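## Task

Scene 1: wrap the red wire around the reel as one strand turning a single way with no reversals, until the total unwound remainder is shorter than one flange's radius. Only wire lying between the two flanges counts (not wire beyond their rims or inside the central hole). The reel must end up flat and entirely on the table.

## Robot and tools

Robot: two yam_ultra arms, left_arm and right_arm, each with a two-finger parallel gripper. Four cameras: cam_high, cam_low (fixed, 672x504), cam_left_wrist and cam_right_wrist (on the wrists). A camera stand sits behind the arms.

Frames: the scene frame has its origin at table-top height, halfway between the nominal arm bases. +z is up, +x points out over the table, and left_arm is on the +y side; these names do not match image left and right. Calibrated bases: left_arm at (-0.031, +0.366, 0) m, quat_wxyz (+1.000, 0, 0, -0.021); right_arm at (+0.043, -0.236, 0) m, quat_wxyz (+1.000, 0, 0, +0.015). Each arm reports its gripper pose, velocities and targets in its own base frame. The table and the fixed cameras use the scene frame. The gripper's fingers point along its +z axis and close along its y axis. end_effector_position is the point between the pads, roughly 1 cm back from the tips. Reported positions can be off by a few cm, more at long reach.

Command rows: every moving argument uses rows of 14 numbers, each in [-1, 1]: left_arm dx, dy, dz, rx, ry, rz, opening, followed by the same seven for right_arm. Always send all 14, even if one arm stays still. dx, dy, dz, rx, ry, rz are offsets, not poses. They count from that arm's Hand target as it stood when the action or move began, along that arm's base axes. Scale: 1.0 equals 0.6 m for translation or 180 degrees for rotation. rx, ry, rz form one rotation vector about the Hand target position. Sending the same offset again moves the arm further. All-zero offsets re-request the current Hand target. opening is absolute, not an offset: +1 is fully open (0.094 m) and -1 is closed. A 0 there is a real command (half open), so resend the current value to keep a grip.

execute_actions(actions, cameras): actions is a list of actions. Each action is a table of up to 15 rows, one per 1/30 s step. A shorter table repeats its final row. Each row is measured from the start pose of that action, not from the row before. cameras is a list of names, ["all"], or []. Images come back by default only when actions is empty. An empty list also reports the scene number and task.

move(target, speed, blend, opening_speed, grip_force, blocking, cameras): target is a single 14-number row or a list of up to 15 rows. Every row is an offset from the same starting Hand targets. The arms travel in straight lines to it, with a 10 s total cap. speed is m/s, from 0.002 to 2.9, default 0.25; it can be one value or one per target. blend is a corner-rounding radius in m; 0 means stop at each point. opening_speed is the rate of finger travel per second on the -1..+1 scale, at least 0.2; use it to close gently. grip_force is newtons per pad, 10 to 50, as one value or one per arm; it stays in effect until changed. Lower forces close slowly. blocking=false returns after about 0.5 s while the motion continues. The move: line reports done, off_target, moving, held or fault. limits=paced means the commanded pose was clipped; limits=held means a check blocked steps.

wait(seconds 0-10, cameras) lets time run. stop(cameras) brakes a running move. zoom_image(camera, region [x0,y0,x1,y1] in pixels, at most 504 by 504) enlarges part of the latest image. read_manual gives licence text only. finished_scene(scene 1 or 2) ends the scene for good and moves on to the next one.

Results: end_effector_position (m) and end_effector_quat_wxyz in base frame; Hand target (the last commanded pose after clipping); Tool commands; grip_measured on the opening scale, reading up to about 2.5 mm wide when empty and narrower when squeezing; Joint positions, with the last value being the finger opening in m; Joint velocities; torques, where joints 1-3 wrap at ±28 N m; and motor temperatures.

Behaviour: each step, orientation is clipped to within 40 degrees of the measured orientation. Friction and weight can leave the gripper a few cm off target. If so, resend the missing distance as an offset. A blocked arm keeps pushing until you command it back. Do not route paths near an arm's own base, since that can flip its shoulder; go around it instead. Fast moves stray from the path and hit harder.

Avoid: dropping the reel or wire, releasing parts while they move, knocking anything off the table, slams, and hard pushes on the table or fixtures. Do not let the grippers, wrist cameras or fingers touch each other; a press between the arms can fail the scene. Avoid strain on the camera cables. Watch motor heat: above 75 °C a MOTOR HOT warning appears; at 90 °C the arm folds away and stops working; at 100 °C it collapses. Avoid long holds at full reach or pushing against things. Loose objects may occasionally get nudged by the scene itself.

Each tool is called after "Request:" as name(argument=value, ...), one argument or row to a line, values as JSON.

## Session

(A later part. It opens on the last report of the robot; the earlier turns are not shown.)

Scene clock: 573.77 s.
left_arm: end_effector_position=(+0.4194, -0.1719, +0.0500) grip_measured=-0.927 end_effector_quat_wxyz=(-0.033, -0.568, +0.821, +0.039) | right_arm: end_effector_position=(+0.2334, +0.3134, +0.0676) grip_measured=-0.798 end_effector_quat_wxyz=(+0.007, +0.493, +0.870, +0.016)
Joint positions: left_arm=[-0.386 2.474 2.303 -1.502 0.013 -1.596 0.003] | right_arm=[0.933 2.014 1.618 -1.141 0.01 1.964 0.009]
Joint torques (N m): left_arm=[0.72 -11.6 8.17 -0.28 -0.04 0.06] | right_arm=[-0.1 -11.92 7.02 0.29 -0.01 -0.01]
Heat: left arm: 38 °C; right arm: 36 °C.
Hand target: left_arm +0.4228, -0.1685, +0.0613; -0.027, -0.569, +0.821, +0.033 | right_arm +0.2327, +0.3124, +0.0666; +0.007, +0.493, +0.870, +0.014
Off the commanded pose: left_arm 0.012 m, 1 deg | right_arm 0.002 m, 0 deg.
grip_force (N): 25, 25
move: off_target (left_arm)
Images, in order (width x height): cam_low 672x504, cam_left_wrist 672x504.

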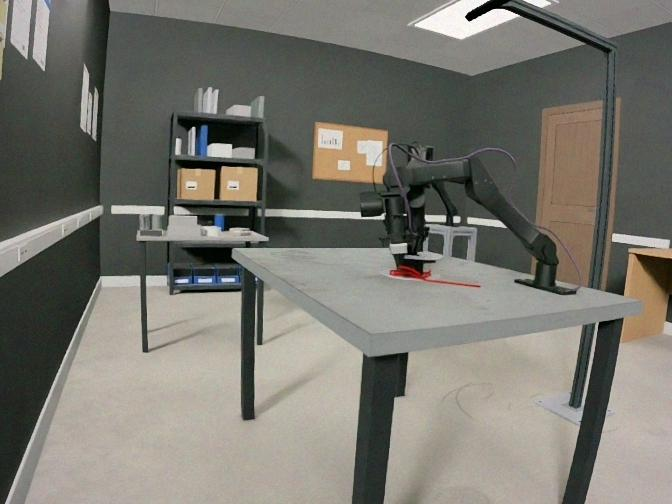

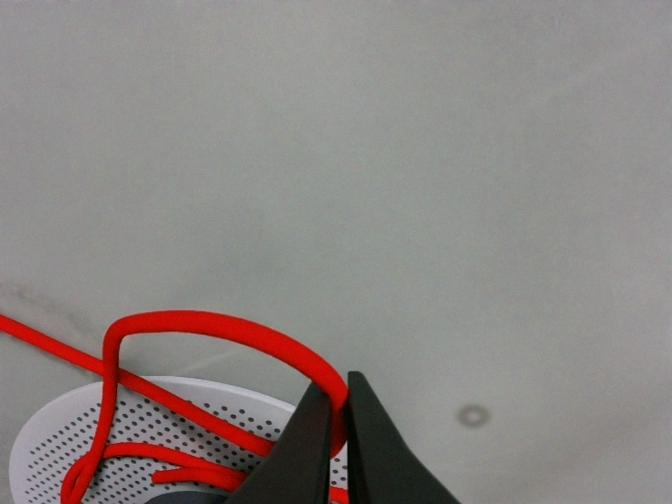

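Request:
move(
  target=[
    [-0.1,0.25,0,0,0,0,-1,0,0,0,0,0,0,-0.8],
    [-0.1,0.25,-0.075,0,0,0,-1,0,0,0,0,0,0,-0.8],
    [-0.1,0.25,-0.075,0,0,0,-0.4,0,0,0,0,0,0,-0.8],
    [-0.1,0.33,0.16,0,0,0,-0.4,0,0,0,0,0,0,-0.8],
  ],
  cameras=["cam_left_wrist","cam_high"],
  speed=0.12,
)

Request:
zoom_image(
  camera="cam_high",
  region=[150, 150, 370, 320],
)

Scene clock: 584.70 s.
left_arm: end_effector_position=(+0.3632, +0.0255, +0.1397) grip_measured=-0.402 end_effector_quat_wxyz=(-0.034, -0.570, +0.820, +0.030) | right_arm: end_effector_position=(+0.2334, +0.3134, +0.0676) grip_measured=-0.798 end_effector_quat_wxyz=(+0.007, +0.493, +0.870, +0.016)
Joint positions: left_arm=[0.06 2.028 1.922 -1.553 -0.016 -1.155 0.028] | right_arm=[0.933 2.014 1.618 -1.141 0.01 1.964 0.009]
Joint torques (N m): left_arm=[0.39 -10.62 7.68 -0.18 -0.16 0.05] | right_arm=[-0.06 -12.01 6.98 0.29 -0.02 0]
Heat: left arm: 39 °C; right arm: 38 °C.
Hand target: left_arm +0.3629, +0.0295, +0.1574; -0.027, -0.569, +0.821, +0.033 | right_arm +0.2327, +0.3124, +0.0666; +0.007, +0.493, +0.870, +0.014
Off the commanded pose: left_arm 0.018 m, 1 deg | right_arm 0.002 m, 0 deg.
joint sent to its limit (left arm) — joint 4 (wrist pitch), lower limit. The joint targets still meet the commanded pose.
grip_force (N): 25, 25
move: off_target (left_arm)
Images, in order (width x height): cam_high 672x504, cam_left_wrist 672x504.

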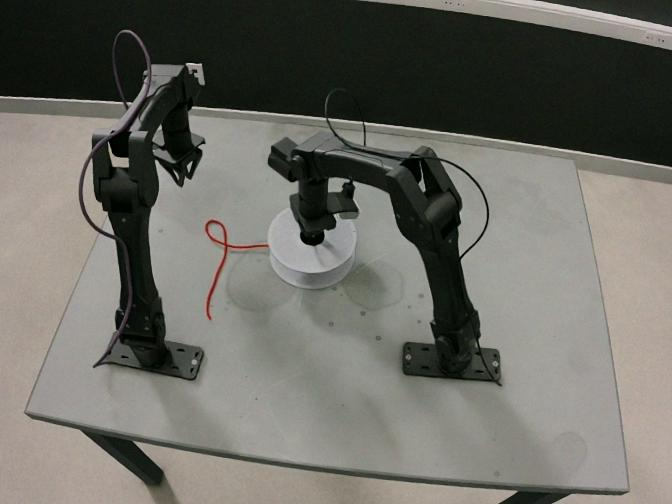

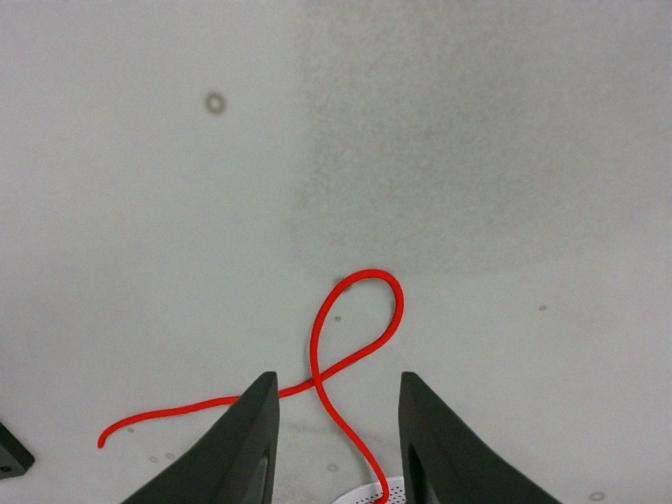

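Scaled by 2.291 from the camera's 672x504 image, which has a finer 960x720 frame.

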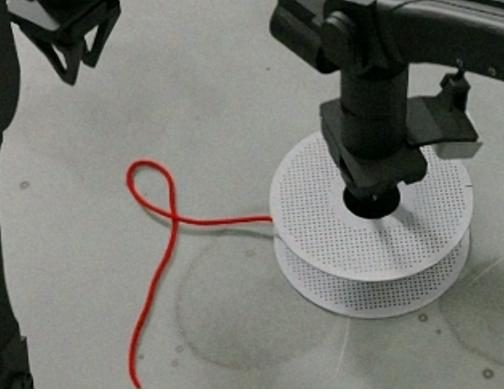

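Request:
zoom_image(
  camera="cam_left_wrist",
  region=[260, 250, 440, 420],
)

Scaled by 2.800 from the camera's 672x504 image, which has a finer 960x720 frame.

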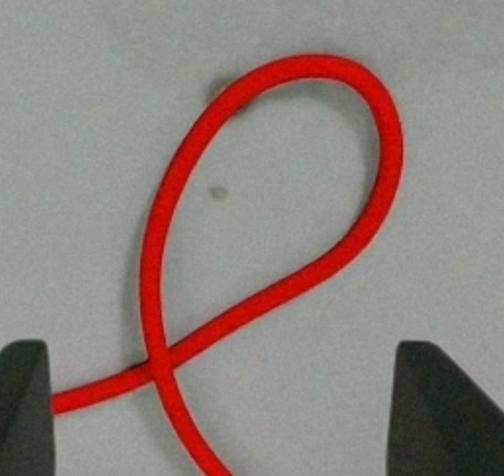

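Request:
move(
  target=[0.0075,-0.132,-0.17,0,0,-0.222,-0.4,0,0,0,0,0,0,-0.8],
  cameras=["cam_left_wrist"],
  speed=0.2,
)

Scene clock: 591.67 s.
left_arm: end_effector_position=(+0.3659, -0.0504, +0.0604) grip_measured=-0.402 end_effector_quat_wxyz=(-0.017, -0.260, +0.965, +0.035) | right_arm: end_effector_position=(+0.2334, +0.3134, +0.0676) grip_measured=-0.798 end_effector_quat_wxyz=(+0.007, +0.493, +0.870, +0.016)
Joint positions: left_arm=[-0.164 2.026 1.605 -1.209 -0.049 -0.691 0.028] | right_arm=[0.933 2.014 1.618 -1.141 0.01 1.964 0.009]
Joint torques (N m): left_arm=[-0.28 -7.51 4.98 0.16 -0.18 0.06] | right_arm=[-0.02 -12.01 6.98 0.25 -0.03 0.02]
Heat: left arm: 40 °C; right arm: 38 °C.
Hand target: left_arm +0.3673, -0.0496, +0.0553; -0.015, -0.255, +0.966, +0.041 | right_arm +0.2327, +0.3124, +0.0666; +0.007, +0.493, +0.870, +0.014
Off the commanded pose: left_arm 0.005 m, 1 deg | right_arm 0.002 m, 0 deg.
grip_force (N): 25, 25
move: done
Images, in order (width x height): cam_left_wrist 672x504.

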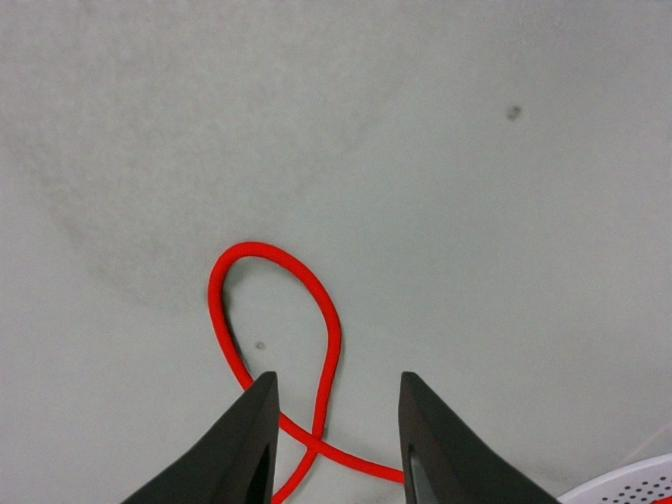

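Request:
move(
  target=[
    [0.0,0.0,-0.078,0.0,0,0,-0.4,0,0,0,0,0,0,-0.8],
    [0.0,0.0,-0.078,0,0,0,-1,0,0,0,0,0,0,-0.8],
    [0.0,0.0,-0.04,0,0,0,-1,0,0,0,0,0,0,-0.8],
    [0.1,0.1,-0.04,0,0,0,-1,0,0,0,0,0,0,-0.8],
  ],
  cameras=["cam_left_wrist","cam_high"],
  speed=0.08,
)

Request:
zoom_image(
  camera="cam_high",
  region=[150, 150, 370, 320],
)

Scene clock: 598.50 s.
left_arm: end_effector_position=(+0.4234, +0.0056, +0.0296) grip_measured=-0.954 end_effector_quat_wxyz=(-0.017, -0.256, +0.966, +0.035) | right_arm: end_effector_position=(+0.2334, +0.3134, +0.0676) grip_measured=-0.798 end_effector_quat_wxyz=(+0.007, +0.493, +0.870, +0.016)
Joint positions: left_arm=[-0.014 2.26 1.848 -1.211 -0.058 -0.533 0.002] | right_arm=[0.933 2.014 1.618 -1.141 0.01 1.964 0.009]
Joint torques (N m): left_arm=[0.51 -8.85 8.28 -0.11 -0.18 0.1] | right_arm=[-0.13 -11.85 6.82 0.28 -0.04 0.01]
Motor temperatures (°C): left_arm=[27 39 34 23 23 24 25] | right_arm=[23 39 29 27 22 24 23]
Heat: left arm: 39 °C; right arm: 39 °C.
Hand target: left_arm +0.4274, +0.0104, +0.0313; -0.014, -0.255, +0.966, +0.040 | right_arm +0.2327, +0.3124, +0.0666; +0.007, +0.493, +0.870, +0.014
Off the commanded pose: left_arm 0.006 m, 1 deg | right_arm 0.002 m, 0 deg.
grip_force (N): 25, 25
move: done
Images, in order (width x height): cam_high 672x504, cam_left_wrist 672x504.

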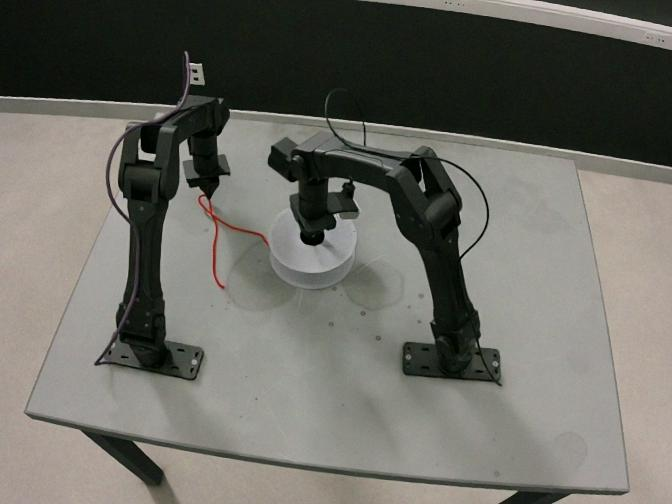

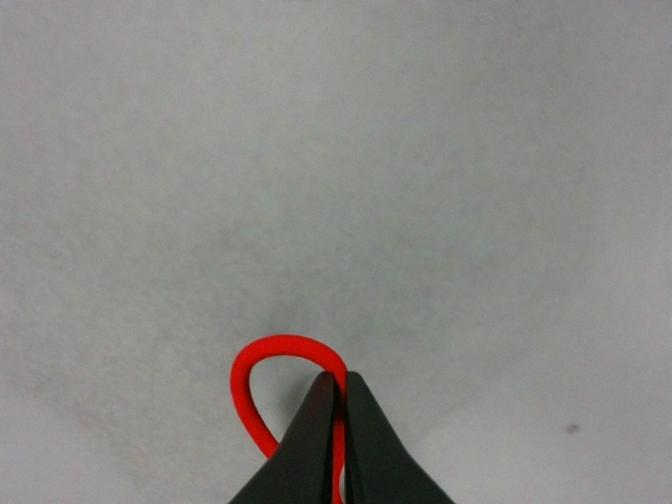

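Scaled by 2.291 from the camera's 672x504 image, which has a finer 960x720 frame.

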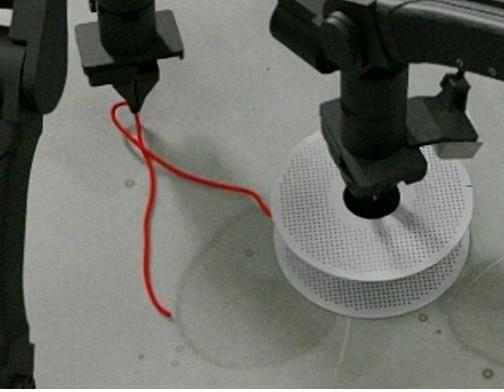

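Request:
move(
  target=[0.06,-0.19,0.0,0.0,0,-0.15,-1,0,0,0,0,0,0,-0.8],
  cameras=["cam_left_wrist","cam_high"],
  speed=0.1,
)

Request:
zoom_image(
  camera="cam_high",
  region=[150, 150, 370, 320],
)

Scene clock: 602.87 s.
left_arm: end_effector_position=(+0.4611, -0.1029, +0.0309) grip_measured=-0.954 end_effector_quat_wxyz=(-0.005, -0.027, +0.999, +0.038) | right_arm: end_effector_position=(+0.2334, +0.3134, +0.0676) grip_measured=-0.798 end_effector_quat_wxyz=(+0.007, +0.493, +0.870, +0.016)
Joint positions: left_arm=[-0.248 2.477 2.235 -1.359 -0.07 -0.304 0.002] | right_arm=[0.933 2.014 1.618 -1.141 0.01 1.964 0.009]
Joint torques (N m): left_arm=[-0.13 -9.96 8.4 -0.08 -0.17 0.07] | right_arm=[-0.09 -12.05 6.93 0.27 -0.02 0]
Heat: left arm: 39 °C; right arm: 39 °C.
Hand target: left_arm +0.4633, -0.1035, +0.0313; -0.005, -0.022, +0.999, +0.043 | right_arm +0.2327, +0.3124, +0.0666; +0.007, +0.493, +0.870, +0.014
Off the commanded pose: left_arm 0.002 m, 1 deg | right_arm 0.002 m, 0 deg.
grip_force (N): 25, 25
move: done
Images, in order (width x height): cam_high 672x504, cam_left_wrist 672x504.

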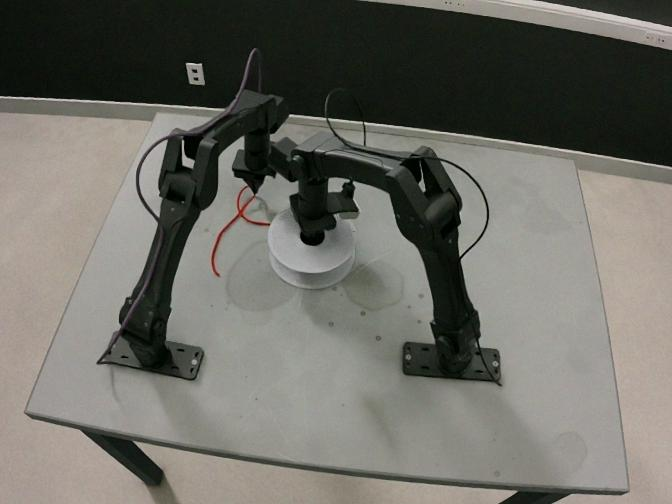

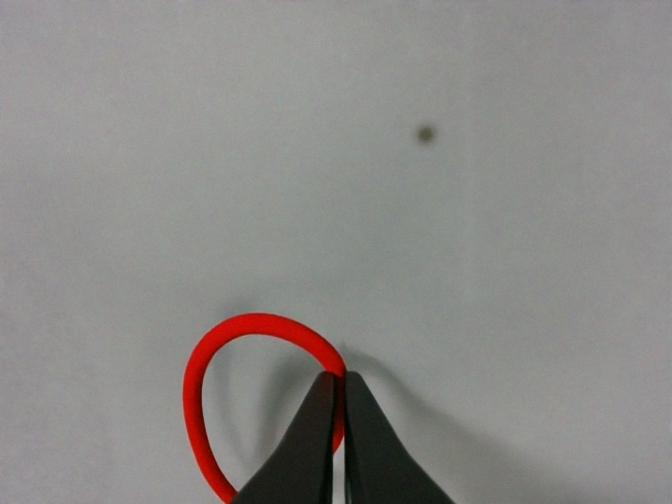

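Scaled by 2.291 from the camera's 672x504 image, which has a finer 960x720 frame.

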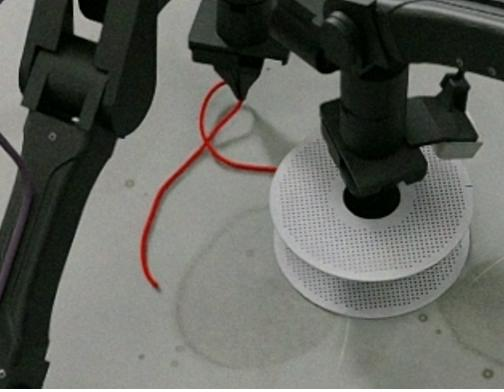

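Request:
move(
  target=[-0.12,0.12,0.0,0.0,0,0.25,-1,0,0,-0.022,0,0,0,-0.8],
  speed=0.1,
)

Request:
move(
  target=[0,0,0,0,0,0,-1,0,0,0,0,0,0,0.02],
  opening_speed=0.3,
)

Request:
move(
  target=[0,0,0,0,0,0,-1,0,0,0,0,0,0.5,0.02],
  cameras=["cam_low","cam_high","cam_left_wrist"],
  speed=0.2,
)

Request:
zoom_image(
  camera="cam_high",
  region=[150, 150, 370, 320],
)

Request:
zoom_image(
  camera="cam_low",
  region=[378, 225, 478, 310],
)

Scene clock: 609.97 s.
left_arm: end_effector_position=(+0.3887, -0.0364, +0.0175) grip_measured=-0.954 end_effector_quat_wxyz=(-0.039, -0.394, +0.917, +0.042) | right_arm: end_effector_position=(+0.2348, +0.3154, +0.0608) grip_measured=-0.798 end_effector_quat_wxyz=(+0.008, +0.493, +0.870, +0.023)
Joint positions: left_arm=[-0.111 2.197 1.691 -1.175 -0.034 -0.925 0.002] | right_arm=[0.933 2.014 1.59 -1.099 0.01 1.964 0.009]
Joint torques (N m): left_arm=[0.68 -12.3 4.63 -0.05 -0.15 -0.07] | right_arm=[-0.1 -11.17 5.97 0.37 0 0]
Heat: left arm: 39 °C; right arm: 39 °C.
Hand target: left_arm +0.3914, -0.0316, +0.0313; -0.021, -0.403, +0.914, +0.037 | right_arm +0.2327, +0.3125, +0.0535; +0.007, +0.493, +0.870, +0.014
Off the commanded pose: left_arm 0.015 m, 2 deg | right_arm 0.008 m, 1 deg.
grip_force (N): 25, 25
move: off_target (left_arm)

Scene clock: 612.90 s.
left_arm: end_effector_position=(+0.3887, -0.0364, +0.0175) grip_measured=-0.954 end_effector_quat_wxyz=(-0.039, -0.395, +0.917, +0.042) | right_arm: end_effector_position=(+0.2345, +0.3149, +0.0640) grip_measured=-0.108 end_effector_quat_wxyz=(+0.008, +0.493, +0.870, +0.026)
Joint positions: left_arm=[-0.111 2.197 1.691 -1.175 -0.034 -0.926 0.002] | right_arm=[0.933 2.005 1.59 -1.103 0.01 1.964 0.042]
Joint torques (N m): left_arm=[0.68 -12.3 4.62 -0.04 -0.15 -0.09] | right_arm=[-0.02 -10.51 5.96 0.41 -0.01 -0.01]
Heat: left arm: 39 °C; right arm: 39 °C.
Hand target: left_arm +0.3914, -0.0316, +0.0313; -0.021, -0.403, +0.914, +0.037 | right_arm +0.2327, +0.3125, +0.0535; +0.007, +0.493, +0.870, +0.014
Off the commanded pose: left_arm 0.015 m, 2 deg | right_arm 0.011 m, 1 deg.
grip_force (N): 25, 25
move: off_target (left_arm, right_arm)

Scene clock: 617.60 s.
left_arm: end_effector_position=(+0.3887, -0.0364, +0.0175) grip_measured=-0.954 end_effector_quat_wxyz=(-0.039, -0.395, +0.917, +0.042) | right_arm: end_effector_position=(+0.2369, +0.3170, +0.0683) grip_measured=-0.042 end_effector_quat_wxyz=(+0.021, -0.257, +0.966, +0.027)
Joint positions: left_arm=[-0.111 2.197 1.691 -1.175 -0.034 -0.926 0.002] | right_arm=[0.919 2.002 1.602 -1.104 -0.016 0.4 0.045]
Joint torques (N m): left_arm=[0.68 -12.3 4.63 -0.05 -0.16 -0.08] | right_arm=[-0.57 -8.83 7.42 0.16 -0.16 -0.25]
Heat: left arm: 39 °C; right arm: 38 °C.
Hand target: left_arm +0.3914, -0.0316, +0.0313; -0.021, -0.403, +0.914, +0.037 | right_arm +0.2327, +0.3124, +0.0534; -0.005, -0.266, +0.964, +0.014
Off the commanded pose: left_arm 0.015 m, 2 deg | right_arm 0.016 m, 4 deg.
grip_force (N): 25, 25
move: off_target (left_arm, right_arm)
Images, in order (width x height): cam_high 672x504, cam_low 672x504, cam_left_wrist 672x504.

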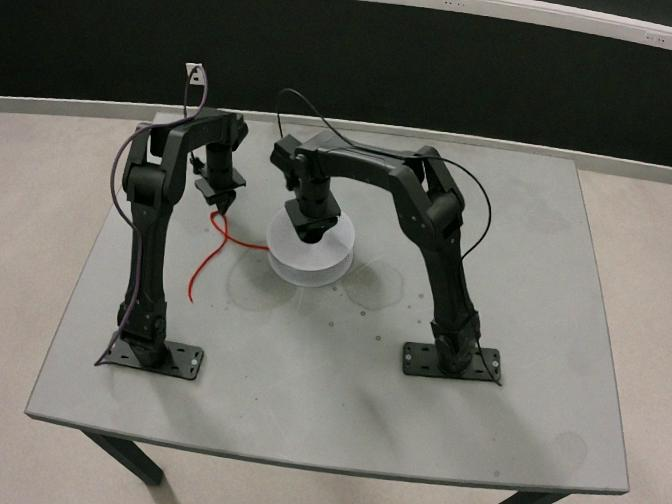

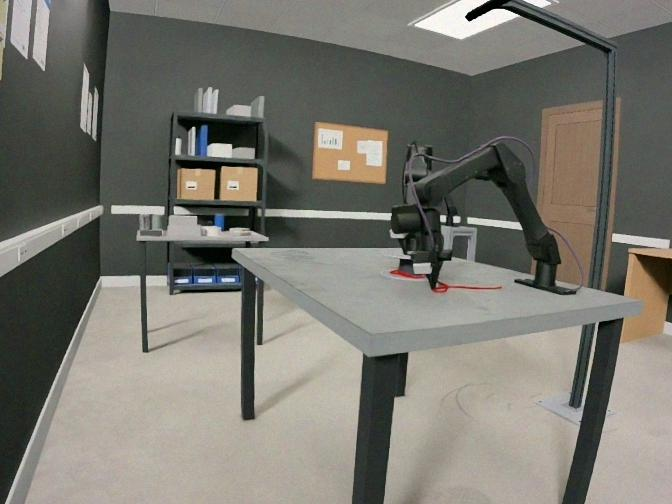

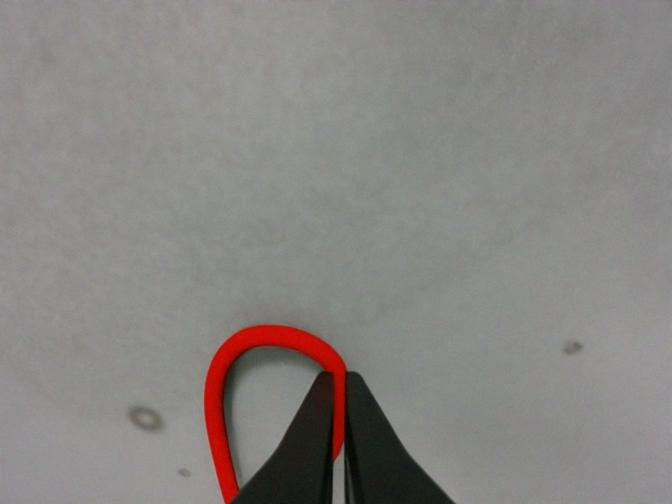

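Scaled by 2.291 from the camera's 672x504 image, which has a finer 960x720 frame.

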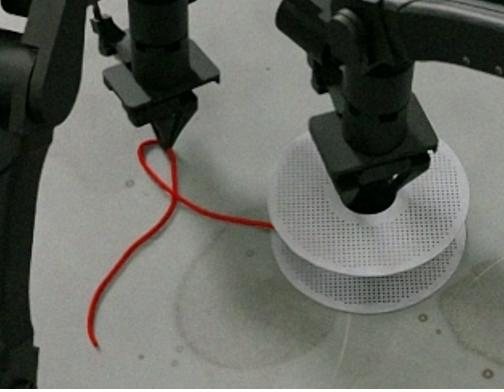

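Scaled by 5.040 from the camera's 672x504 image, which has a finer 960x720 frame.

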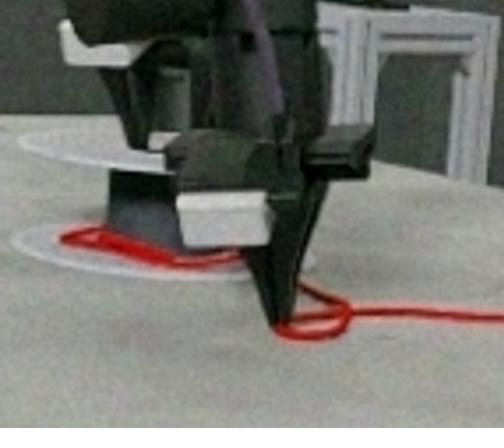

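Request:
move(
  target=[0,0,0,0,0,0,-1,0,0,0,0,0,0.5,0.02],
  cameras=["cam_high","cam_left_wrist"],
  speed=0.2,
)

Request:
zoom_image(
  camera="cam_high",
  region=[150, 150, 370, 320],
)

Scene clock: 623.33 s.
left_arm: end_effector_position=(+0.3887, -0.0364, +0.0175) grip_measured=-0.954 end_effector_quat_wxyz=(-0.039, -0.395, +0.917, +0.042) | right_arm: end_effector_position=(+0.2358, +0.3180, +0.0706) grip_measured=-0.018 end_effector_quat_wxyz=(-0.019, +0.863, -0.505, -0.010)
Joint positions: left_arm=[-0.111 2.197 1.691 -1.175 -0.034 -0.926 0.002] | right_arm=[0.919 2.031 1.655 -1.159 -0.024 -1.164 0.046]
Joint torques (N m): left_arm=[0.68 -12.31 4.63 -0.05 -0.15 -0.08] | right_arm=[0.35 -8.46 7.56 0.08 0.12 -0.22]
Heat: left arm: 39 °C; right arm: 37 °C.
Hand target: left_arm +0.3914, -0.0316, +0.0313; -0.021, -0.403, +0.914, +0.037 | right_arm +0.2328, +0.3124, +0.0534; +0.014, +0.870, -0.493, -0.006
Off the commanded pose: left_arm 0.015 m, 2 deg | right_arm 0.018 m, 4 deg.
grip_force (N): 25, 25
move: off_target (left_arm, right_arm)
Images, in order (width x height): cam_high 672x504, cam_left_wrist 672x504.

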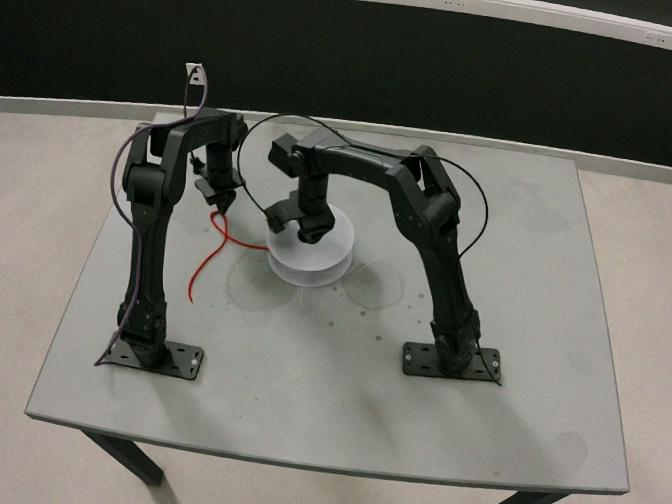

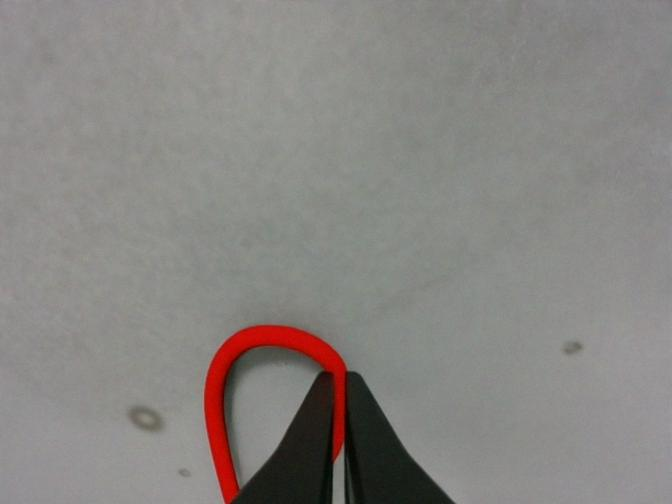

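Scaled by 2.291 from the camera's 672x504 image, which has a finer 960x720 frame.

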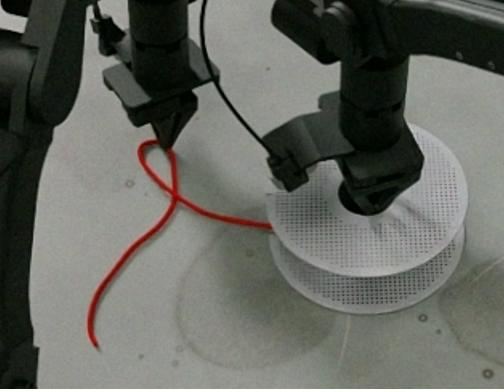

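Request:
move(
  target=[0.03,0.2,0.01,0,0,0.1,-1,0,0,0,0,0,0,0.02],
  cameras=["cam_high","cam_low","cam_left_wrist"],
  speed=0.08,
)

Request:
zoom_image(
  camera="cam_high",
  region=[150, 150, 370, 320],
)

Request:
zoom_image(
  camera="cam_low",
  region=[378, 225, 478, 310],
)

Scene clock: 628.17 s.
left_arm: end_effector_position=(+0.4063, +0.0821, +0.0358) grip_measured=-0.954 end_effector_quat_wxyz=(-0.031, -0.535, +0.844, +0.026) | right_arm: end_effector_position=(+0.2358, +0.3180, +0.0706) grip_measured=-0.018 end_effector_quat_wxyz=(-0.019, +0.863, -0.504, -0.010)
Joint positions: left_arm=[0.186 2.245 1.848 -1.251 -0.025 -0.946 0.002] | right_arm=[0.919 2.031 1.655 -1.159 -0.024 -1.164 0.046]
Joint torques (N m): left_arm=[0.42 -8.7 8.18 -0.14 -0.23 -0.08] | right_arm=[0.27 -8.46 7.49 0.08 0.12 -0.28]
Heat: left arm: 39 °C; right arm: 37 °C.
Hand target: left_arm +0.4094, +0.0884, +0.0373; -0.026, -0.541, +0.840, +0.034 | right_arm +0.2328, +0.3124, +0.0534; +0.014, +0.870, -0.493, -0.006
Off the commanded pose: left_arm 0.007 m, 1 deg | right_arm 0.018 m, 4 deg.
grip_force (N): 25, 25
move: off_target (right_arm)
Images, in order (width x height): cam_high 672x504, cam_low 672x504, cam_left_wrist 672x504.

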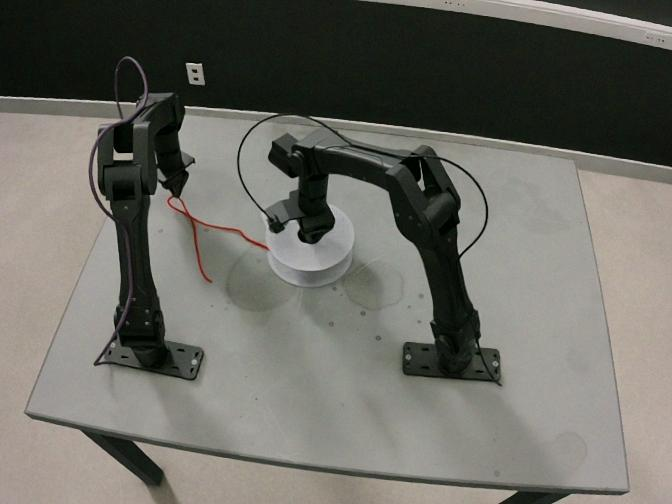

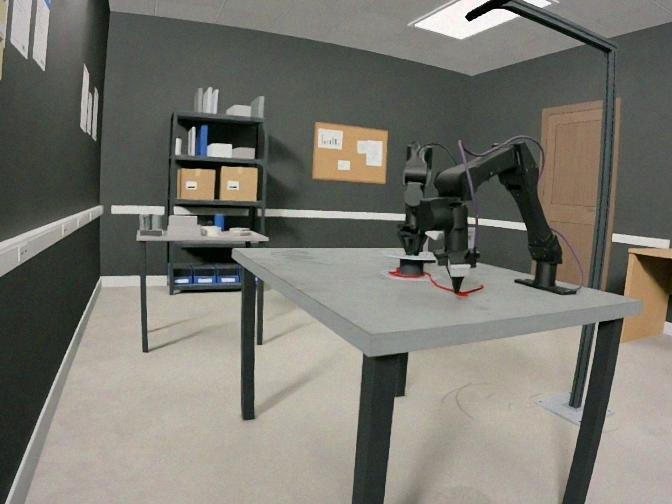

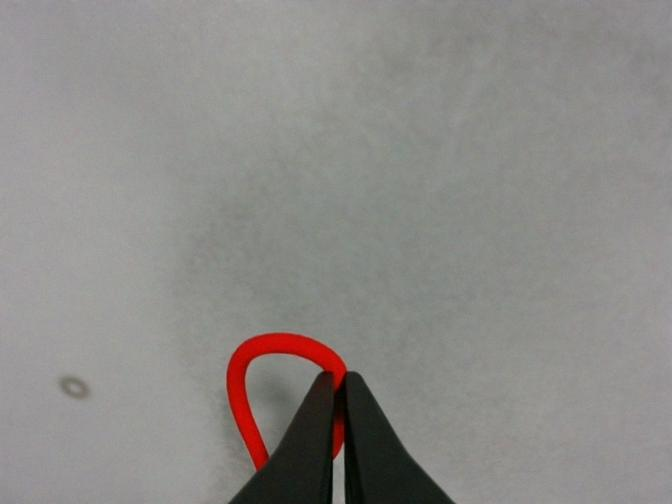

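Scaled by 2.291 from the camera's 672x504 image, which has a finer 960x720 frame.

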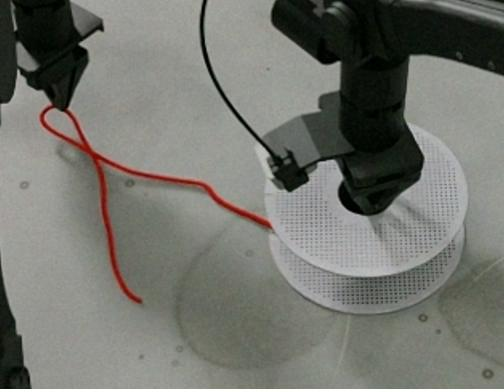

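Scaled by 5.040 from the camera's 672x504 image, which has a finer 960x720 frame.

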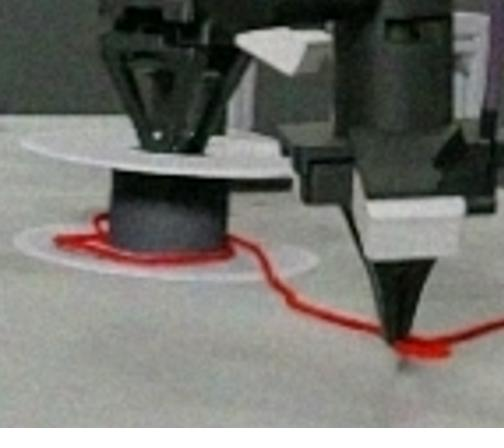

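Request:
move(
  target=[
    [0,0,0,0,0,0,-1,0,0,0,0,0,0,-0.8],
    [0,0,0,0,0,0,-1,0,0,0,0,0,-0.5,-0.8],
    [0,0,0,0,0,0,-1,0,0,0,0,0,-0.985,-0.8],
  ],
  speed=[0.6,0.6,0.6],
)

Request:
move(
  target=[0,0,0,0,0,0,-1,0,0,0,0,0,0,0.02],
  opening_speed=0.3,
)

Request:
move(
  target=[0,0,0,0,0,0,-1,0,0,0,0,0,0.5,0.02],
  cameras=["cam_low","cam_high"],
  speed=0.2,
)

Request:
zoom_image(
  camera="cam_high",
  region=[150, 150, 370, 320],
)

Request:
zoom_image(
  camera="cam_low",
  region=[378, 225, 478, 310],
)

Scene clock: 637.43 s.
left_arm: end_effector_position=(+0.4061, +0.0822, +0.0358) grip_measured=-0.954 end_effector_quat_wxyz=(-0.031, -0.535, +0.844, +0.026) | right_arm: end_effector_position=(+0.2341, +0.3159, +0.0456) grip_measured=-0.798 end_effector_quat_wxyz=(-0.005, +0.471, +0.882, +0.010)
Joint positions: left_arm=[0.186 2.245 1.848 -1.252 -0.026 -0.946 0.002] | right_arm=[0.924 2.056 1.592 -1.089 -0.013 1.906 0.009]
Joint torques (N m): left_arm=[0.47 -8.69 8.25 -0.13 -0.23 -0.07] | right_arm=[0.65 -15.12 5.75 0.22 0.17 0.1]
Heat: left arm: 40 °C; right arm: 36 °C.
Hand target: left_arm +0.4094, +0.0884, +0.0373; -0.026, -0.541, +0.840, +0.034 | right_arm +0.2327, +0.3124, +0.0534; +0.006, +0.472, +0.881, +0.014
Off the commanded pose: left_arm 0.007 m, 1 deg | right_arm 0.009 m, 1 deg.
grip_force (N): 25, 25
move: done

Scene clock: 640.37 s.
left_arm: end_effector_position=(+0.4061, +0.0822, +0.0358) grip_measured=-0.954 end_effector_quat_wxyz=(-0.031, -0.535, +0.844, +0.026) | right_arm: end_effector_position=(+0.2366, +0.3178, +0.0648) grip_measured=-0.096 end_effector_quat_wxyz=(+0.001, +0.472, +0.881, +0.034)
Joint positions: left_arm=[0.186 2.245 1.848 -1.252 -0.026 -0.946 0.002] | right_arm=[0.924 2.005 1.592 -1.09 -0.009 1.909 0.042]
Joint torques (N m): left_arm=[0.47 -8.69 8.25 -0.14 -0.23 -0.08] | right_arm=[0.58 -10.51 5.87 0.32 0.14 0.08]
Heat: left arm: 41 °C; right arm: 37 °C.
Hand target: left_arm +0.4094, +0.0884, +0.0373; -0.026, -0.541, +0.840, +0.034 | right_arm +0.2327, +0.3124, +0.0534; +0.006, +0.472, +0.881, +0.014
Off the commanded pose: left_arm 0.007 m, 1 deg | right_arm 0.013 m, 2 deg.
grip_force (N): 25, 25
move: off_target (right_arm)

Scene clock: 645.00 s.
left_arm: end_effector_position=(+0.4056, +0.0821, +0.0359) grip_measured=-0.954 end_effector_quat_wxyz=(-0.032, -0.535, +0.844, +0.027) | right_arm: end_effector_position=(+0.2385, +0.3192, +0.0698) grip_measured=-0.026 end_effector_quat_wxyz=(+0.027, -0.279, +0.959, +0.029)
Joint positions: left_arm=[0.186 2.245 1.848 -1.254 -0.026 -0.946 0.002] | right_arm=[0.92 2 1.605 -1.097 -0.015 0.354 0.046]
Joint torques (N m): left_arm=[0.47 -8.69 8.27 -0.12 -0.23 -0.08] | right_arm=[-0.57 -8.59 7.23 0.1 -0.18 -0.29]
Heat: left arm: 41 °C; right arm: 36 °C.
Hand target: left_arm +0.4093, +0.0884, +0.0373; -0.026, -0.541, +0.840, +0.034 | right_arm +0.2327, +0.3124, +0.0534; -0.006, -0.289, +0.957, +0.014
Off the commanded pose: left_arm 0.007 m, 1 deg | right_arm 0.019 m, 4 deg.
grip_force (N): 25, 25
move: off_target (right_arm)
Images, in order (width x height): cam_high 672x504, cam_low 672x504.

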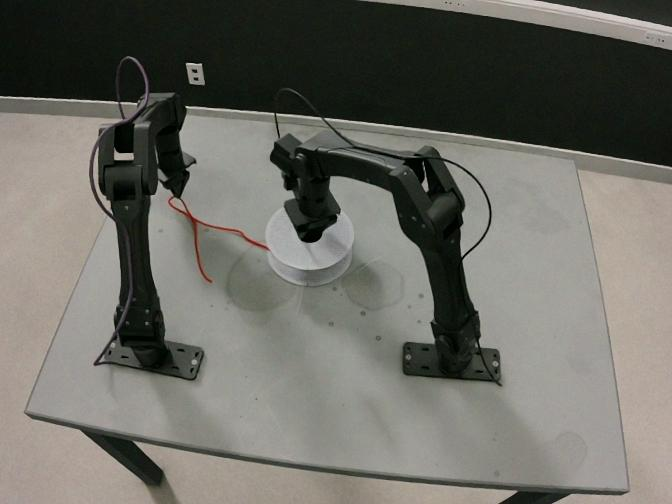

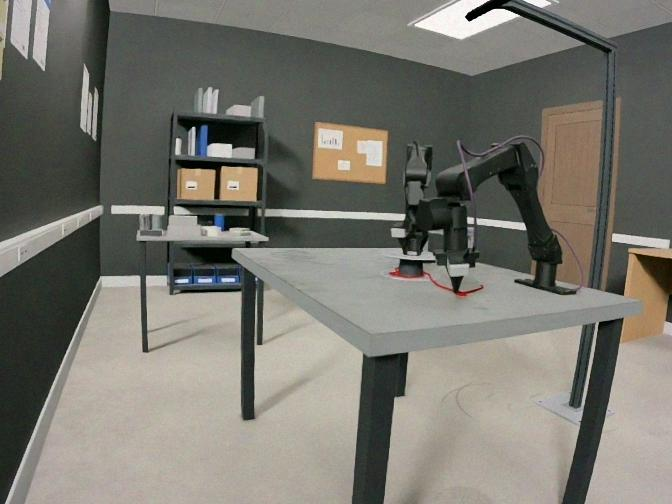

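Scaled by 2.291 from the camera's 672x504 image, which has a finer 960x720 frame.

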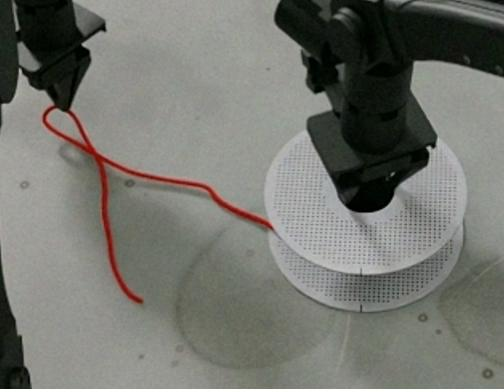

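Scaled by 5.040 from the camera's 672x504 image, which has a finer 960x720 frame.

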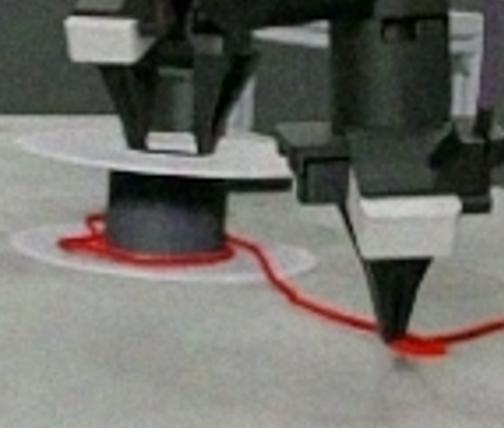

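Request:
move(
  target=[
    [0,0,-0.035,0,0,0,-1,0,0,0,0,0,0,0.02],
    [0,0,-0.035,0,0,0,-0.4,0,0,0,0,0,0,0.02],
    [0,0,0.24,0,0,0,-0.4,0,0,0,0,0,0,0.02],
    [-0.124,-0.314,0.238,-0.173,-0.012,0.06,-0.4,0,0,0,0,0,0,0.02],
  ],
  cameras=["cam_left_wrist"],
  speed=[0.1,0.1,0.2,0.25],
)

Request:
zoom_image(
  camera="cam_left_wrist",
  region=[200, 130, 520, 370],
)

Scene clock: 652.47 s.
left_arm: end_effector_position=(+0.3362, -0.0973, +0.1693) grip_measured=-0.402 end_effector_quat_wxyz=(-0.169, -0.593, +0.764, -0.190) | right_arm: end_effector_position=(+0.2385, +0.3192, +0.0698) grip_measured=-0.026 end_effector_quat_wxyz=(+0.027, -0.279, +0.959, +0.029)
Joint positions: left_arm=[-0.029 1.85 1.706 -1.448 0.513 -1.343 0.028] | right_arm=[0.92 2 1.605 -1.097 -0.015 0.354 0.046]
Joint torques (N m): left_arm=[-0.24 -9.68 5.09 0.21 0.4 -0.08] | right_arm=[-0.55 -8.61 7.36 0.09 -0.19 -0.3]
Heat: left arm: 41 °C; right arm: 35 °C.
Hand target: left_arm +0.3349, -0.1000, +0.1801; -0.158, -0.590, +0.765, -0.205 | right_arm +0.2327, +0.3124, +0.0534; -0.006, -0.289, +0.957, +0.014
Off the commanded pose: left_arm 0.011 m, 2 deg | right_arm 0.019 m, 4 deg.
grip_force (N): 25, 25
move: off_target (left_arm, right_arm)
Images, in order (width x height): cam_left_wrist 672x504.

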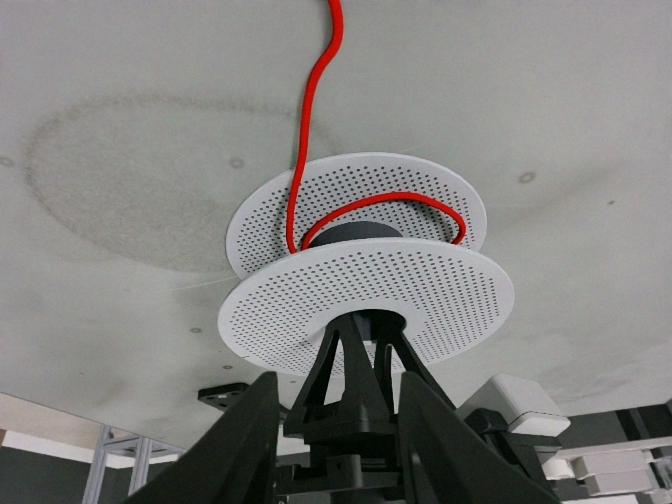

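Scaled by 1.575 from the camera's 672x504 image, which has a finer 960x720 frame.

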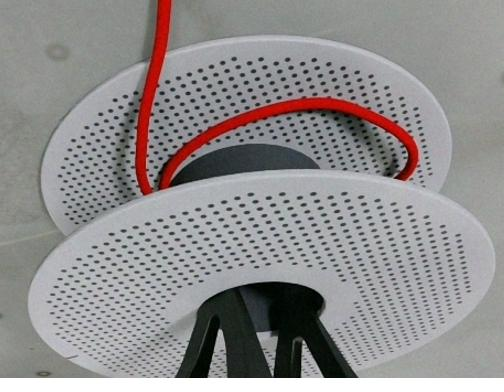

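Request:
move(
  target=[
    [0,0,0,0,0,0,-0.4,0,0,0,0,0,0,-0.8],
    [0.058,0.217,0,0.1666,-0.0075,-0.0285,-0.4,0,0.005,0.2,0,0,-0.2,-0.8],
    [0.058,0.217,0,0.1666,-0.0075,-0.0285,-0.4,0,-0.7,0.26,0,0,-0.35,-0.8],
  ],
  cameras=["cam_left_wrist"],
  speed=[0.1,0.15,0.3],
)

Scene clock: 664.87 s.
left_arm: end_effector_position=(+0.3678, +0.0252, +0.1769) grip_measured=-0.402 end_effector_quat_wxyz=(+0.009, -0.574, +0.819, -0.013) | right_arm: end_effector_position=(+0.2312, -0.1079, +0.2057) grip_measured=-0.798 end_effector_quat_wxyz=(+0.031, +0.257, +0.966, +0.005)
Joint positions: left_arm=[0.072 1.949 1.963 -1.555 0.013 -1.15 0.028] | right_arm=[-0.456 1.493 1.551 -1.57 -0.022 0.066 0.009]
Joint torques (N m): left_arm=[0.58 -6.84 8.25 0.02 -0.15 0.07] | right_arm=[-0.28 -5.63 9.06 0.18 -0.13 -0.1]
Heat: left arm: 40 °C; right arm: 36 °C.
Hand target: left_arm +0.3698, +0.0302, +0.1801; +0.000, -0.574, +0.819, +0.000 | right_arm +0.2328, -0.1075, +0.2094; +0.003, +0.254, +0.967, +0.015
Off the commanded pose: left_arm 0.006 m, 2 deg | right_arm 0.004 m, 3 deg.
joint sent to its limit (left arm) — joint 4 (wrist pitch), lower limit. The joint targets still meet the commanded pose.
joint sent to its limit (right arm) — joint 4 (wrist pitch), lower limit. The joint targets are off in orientation, not in position.
grip_force (N): 25, 25
move: off_target (right_arm)
Images, in order (width x height): cam_left_wrist 672x504.

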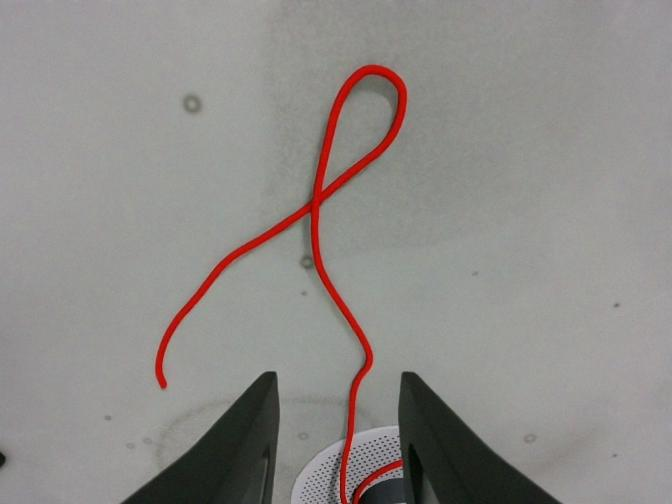

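Request:
move(
  target=[0.007,0.053,-0.18,0,0,-0.094,-0.5,0,0,0,0,0,0,-0.8],
  cameras=["cam_left_wrist"],
  speed=0.2,
)

Scene clock: 671.97 s.
left_arm: end_effector_position=(+0.3721, +0.0579, +0.0739) grip_measured=-0.498 end_effector_quat_wxyz=(-0.006, -0.448, +0.894, -0.003) | right_arm: end_effector_position=(+0.2312, -0.1079, +0.2057) grip_measured=-0.798 end_effector_quat_wxyz=(+0.031, +0.257, +0.966, +0.005)
Joint positions: left_arm=[0.156 1.997 1.62 -1.202 0.009 -0.773 0.024] | right_arm=[-0.456 1.493 1.551 -1.57 -0.022 0.065 0.009]
Joint torques (N m): left_arm=[0.5 -7.98 5.3 0.27 -0.11 0.11] | right_arm=[-0.35 -5.5 9.03 0.2 -0.16 -0.1]
Heat: left arm: 40 °C; right arm: 35 °C.
Hand target: left_arm +0.3739, +0.0620, +0.0722; +0.000, -0.447, +0.894, +0.000 | right_arm +0.2328, -0.1075, +0.2094; +0.003, +0.254, +0.967, +0.015
Off the commanded pose: left_arm 0.005 m, 1 deg | right_arm 0.004 m, 3 deg.
joint sent to its limit (right arm) — joint 4 (wrist pitch), lower limit. The joint targets are off in orientation, not in position.
grip_force (N): 25, 25
move: off_target (right_arm)
Images, in order (width x height): cam_left_wrist 672x504.

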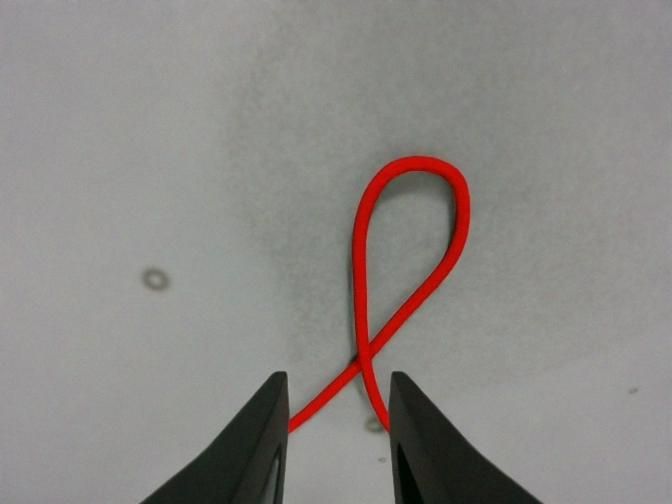

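Request:
move(
  target=[
    [0.012,-0.003,-0.06,0,0,0,-0.5,0,0,0,0,0,0,-0.8],
    [0.012,-0.003,-0.1,0,0,0,-0.5,0,0,0,0,0,0,-0.8],
    [0.012,-0.003,-0.1,0,0,0,-1,0,0,0,0,0,0,-0.8],
    [0.012,-0.003,-0.03,0,0,0,-1,0,0,0,0,0,0,-0.8],
  ],
  cameras=["cam_left_wrist"],
  speed=0.1,
)

Scene clock: 678.10 s.
left_arm: end_effector_position=(+0.3737, +0.0582, +0.0336) grip_measured=-0.933 end_effector_quat_wxyz=(-0.025, -0.447, +0.894, +0.003) | right_arm: end_effector_position=(+0.2312, -0.1079, +0.2057) grip_measured=-0.798 end_effector_quat_wxyz=(+0.031, +0.257, +0.966, +0.005)
Joint positions: left_arm=[0.156 2.074 1.569 -1.115 0.009 -0.772 0.003] | right_arm=[-0.456 1.493 1.551 -1.57 -0.022 0.065 0.009]
Joint torques (N m): left_arm=[-0.13 -11.34 8.01 -0.12 -0.1 -0.01] | right_arm=[-0.29 -5.59 9.03 0.18 -0.12 -0.12]
Heat: left arm: 39 °C; right arm: 35 °C.
Hand target: left_arm +0.3811, +0.0602, +0.0541; +0.000, -0.447, +0.895, +0.000 | right_arm +0.2328, -0.1075, +0.2094; +0.003, +0.254, +0.967, +0.015
Off the commanded pose: left_arm 0.022 m, 3 deg | right_arm 0.004 m, 3 deg.
joint sent to its limit (right arm) — joint 4 (wrist pitch), lower limit. The joint targets are off in orientation, not in position.
grip_force (N): 25, 25
move: off_target (left_arm, right_arm)
Images, in order (width x height): cam_left_wrist 672x504.

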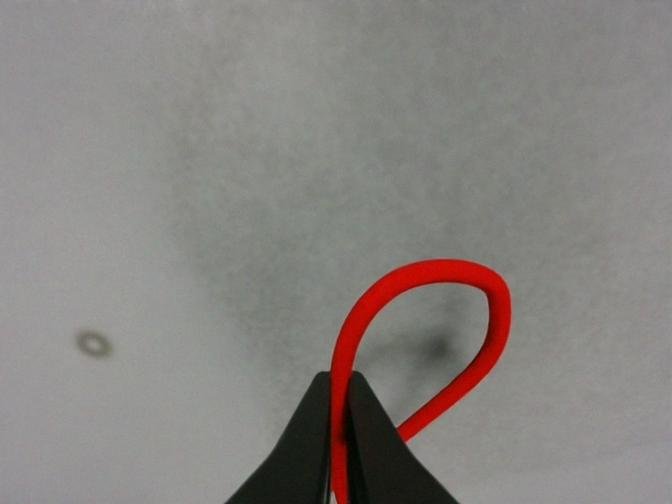

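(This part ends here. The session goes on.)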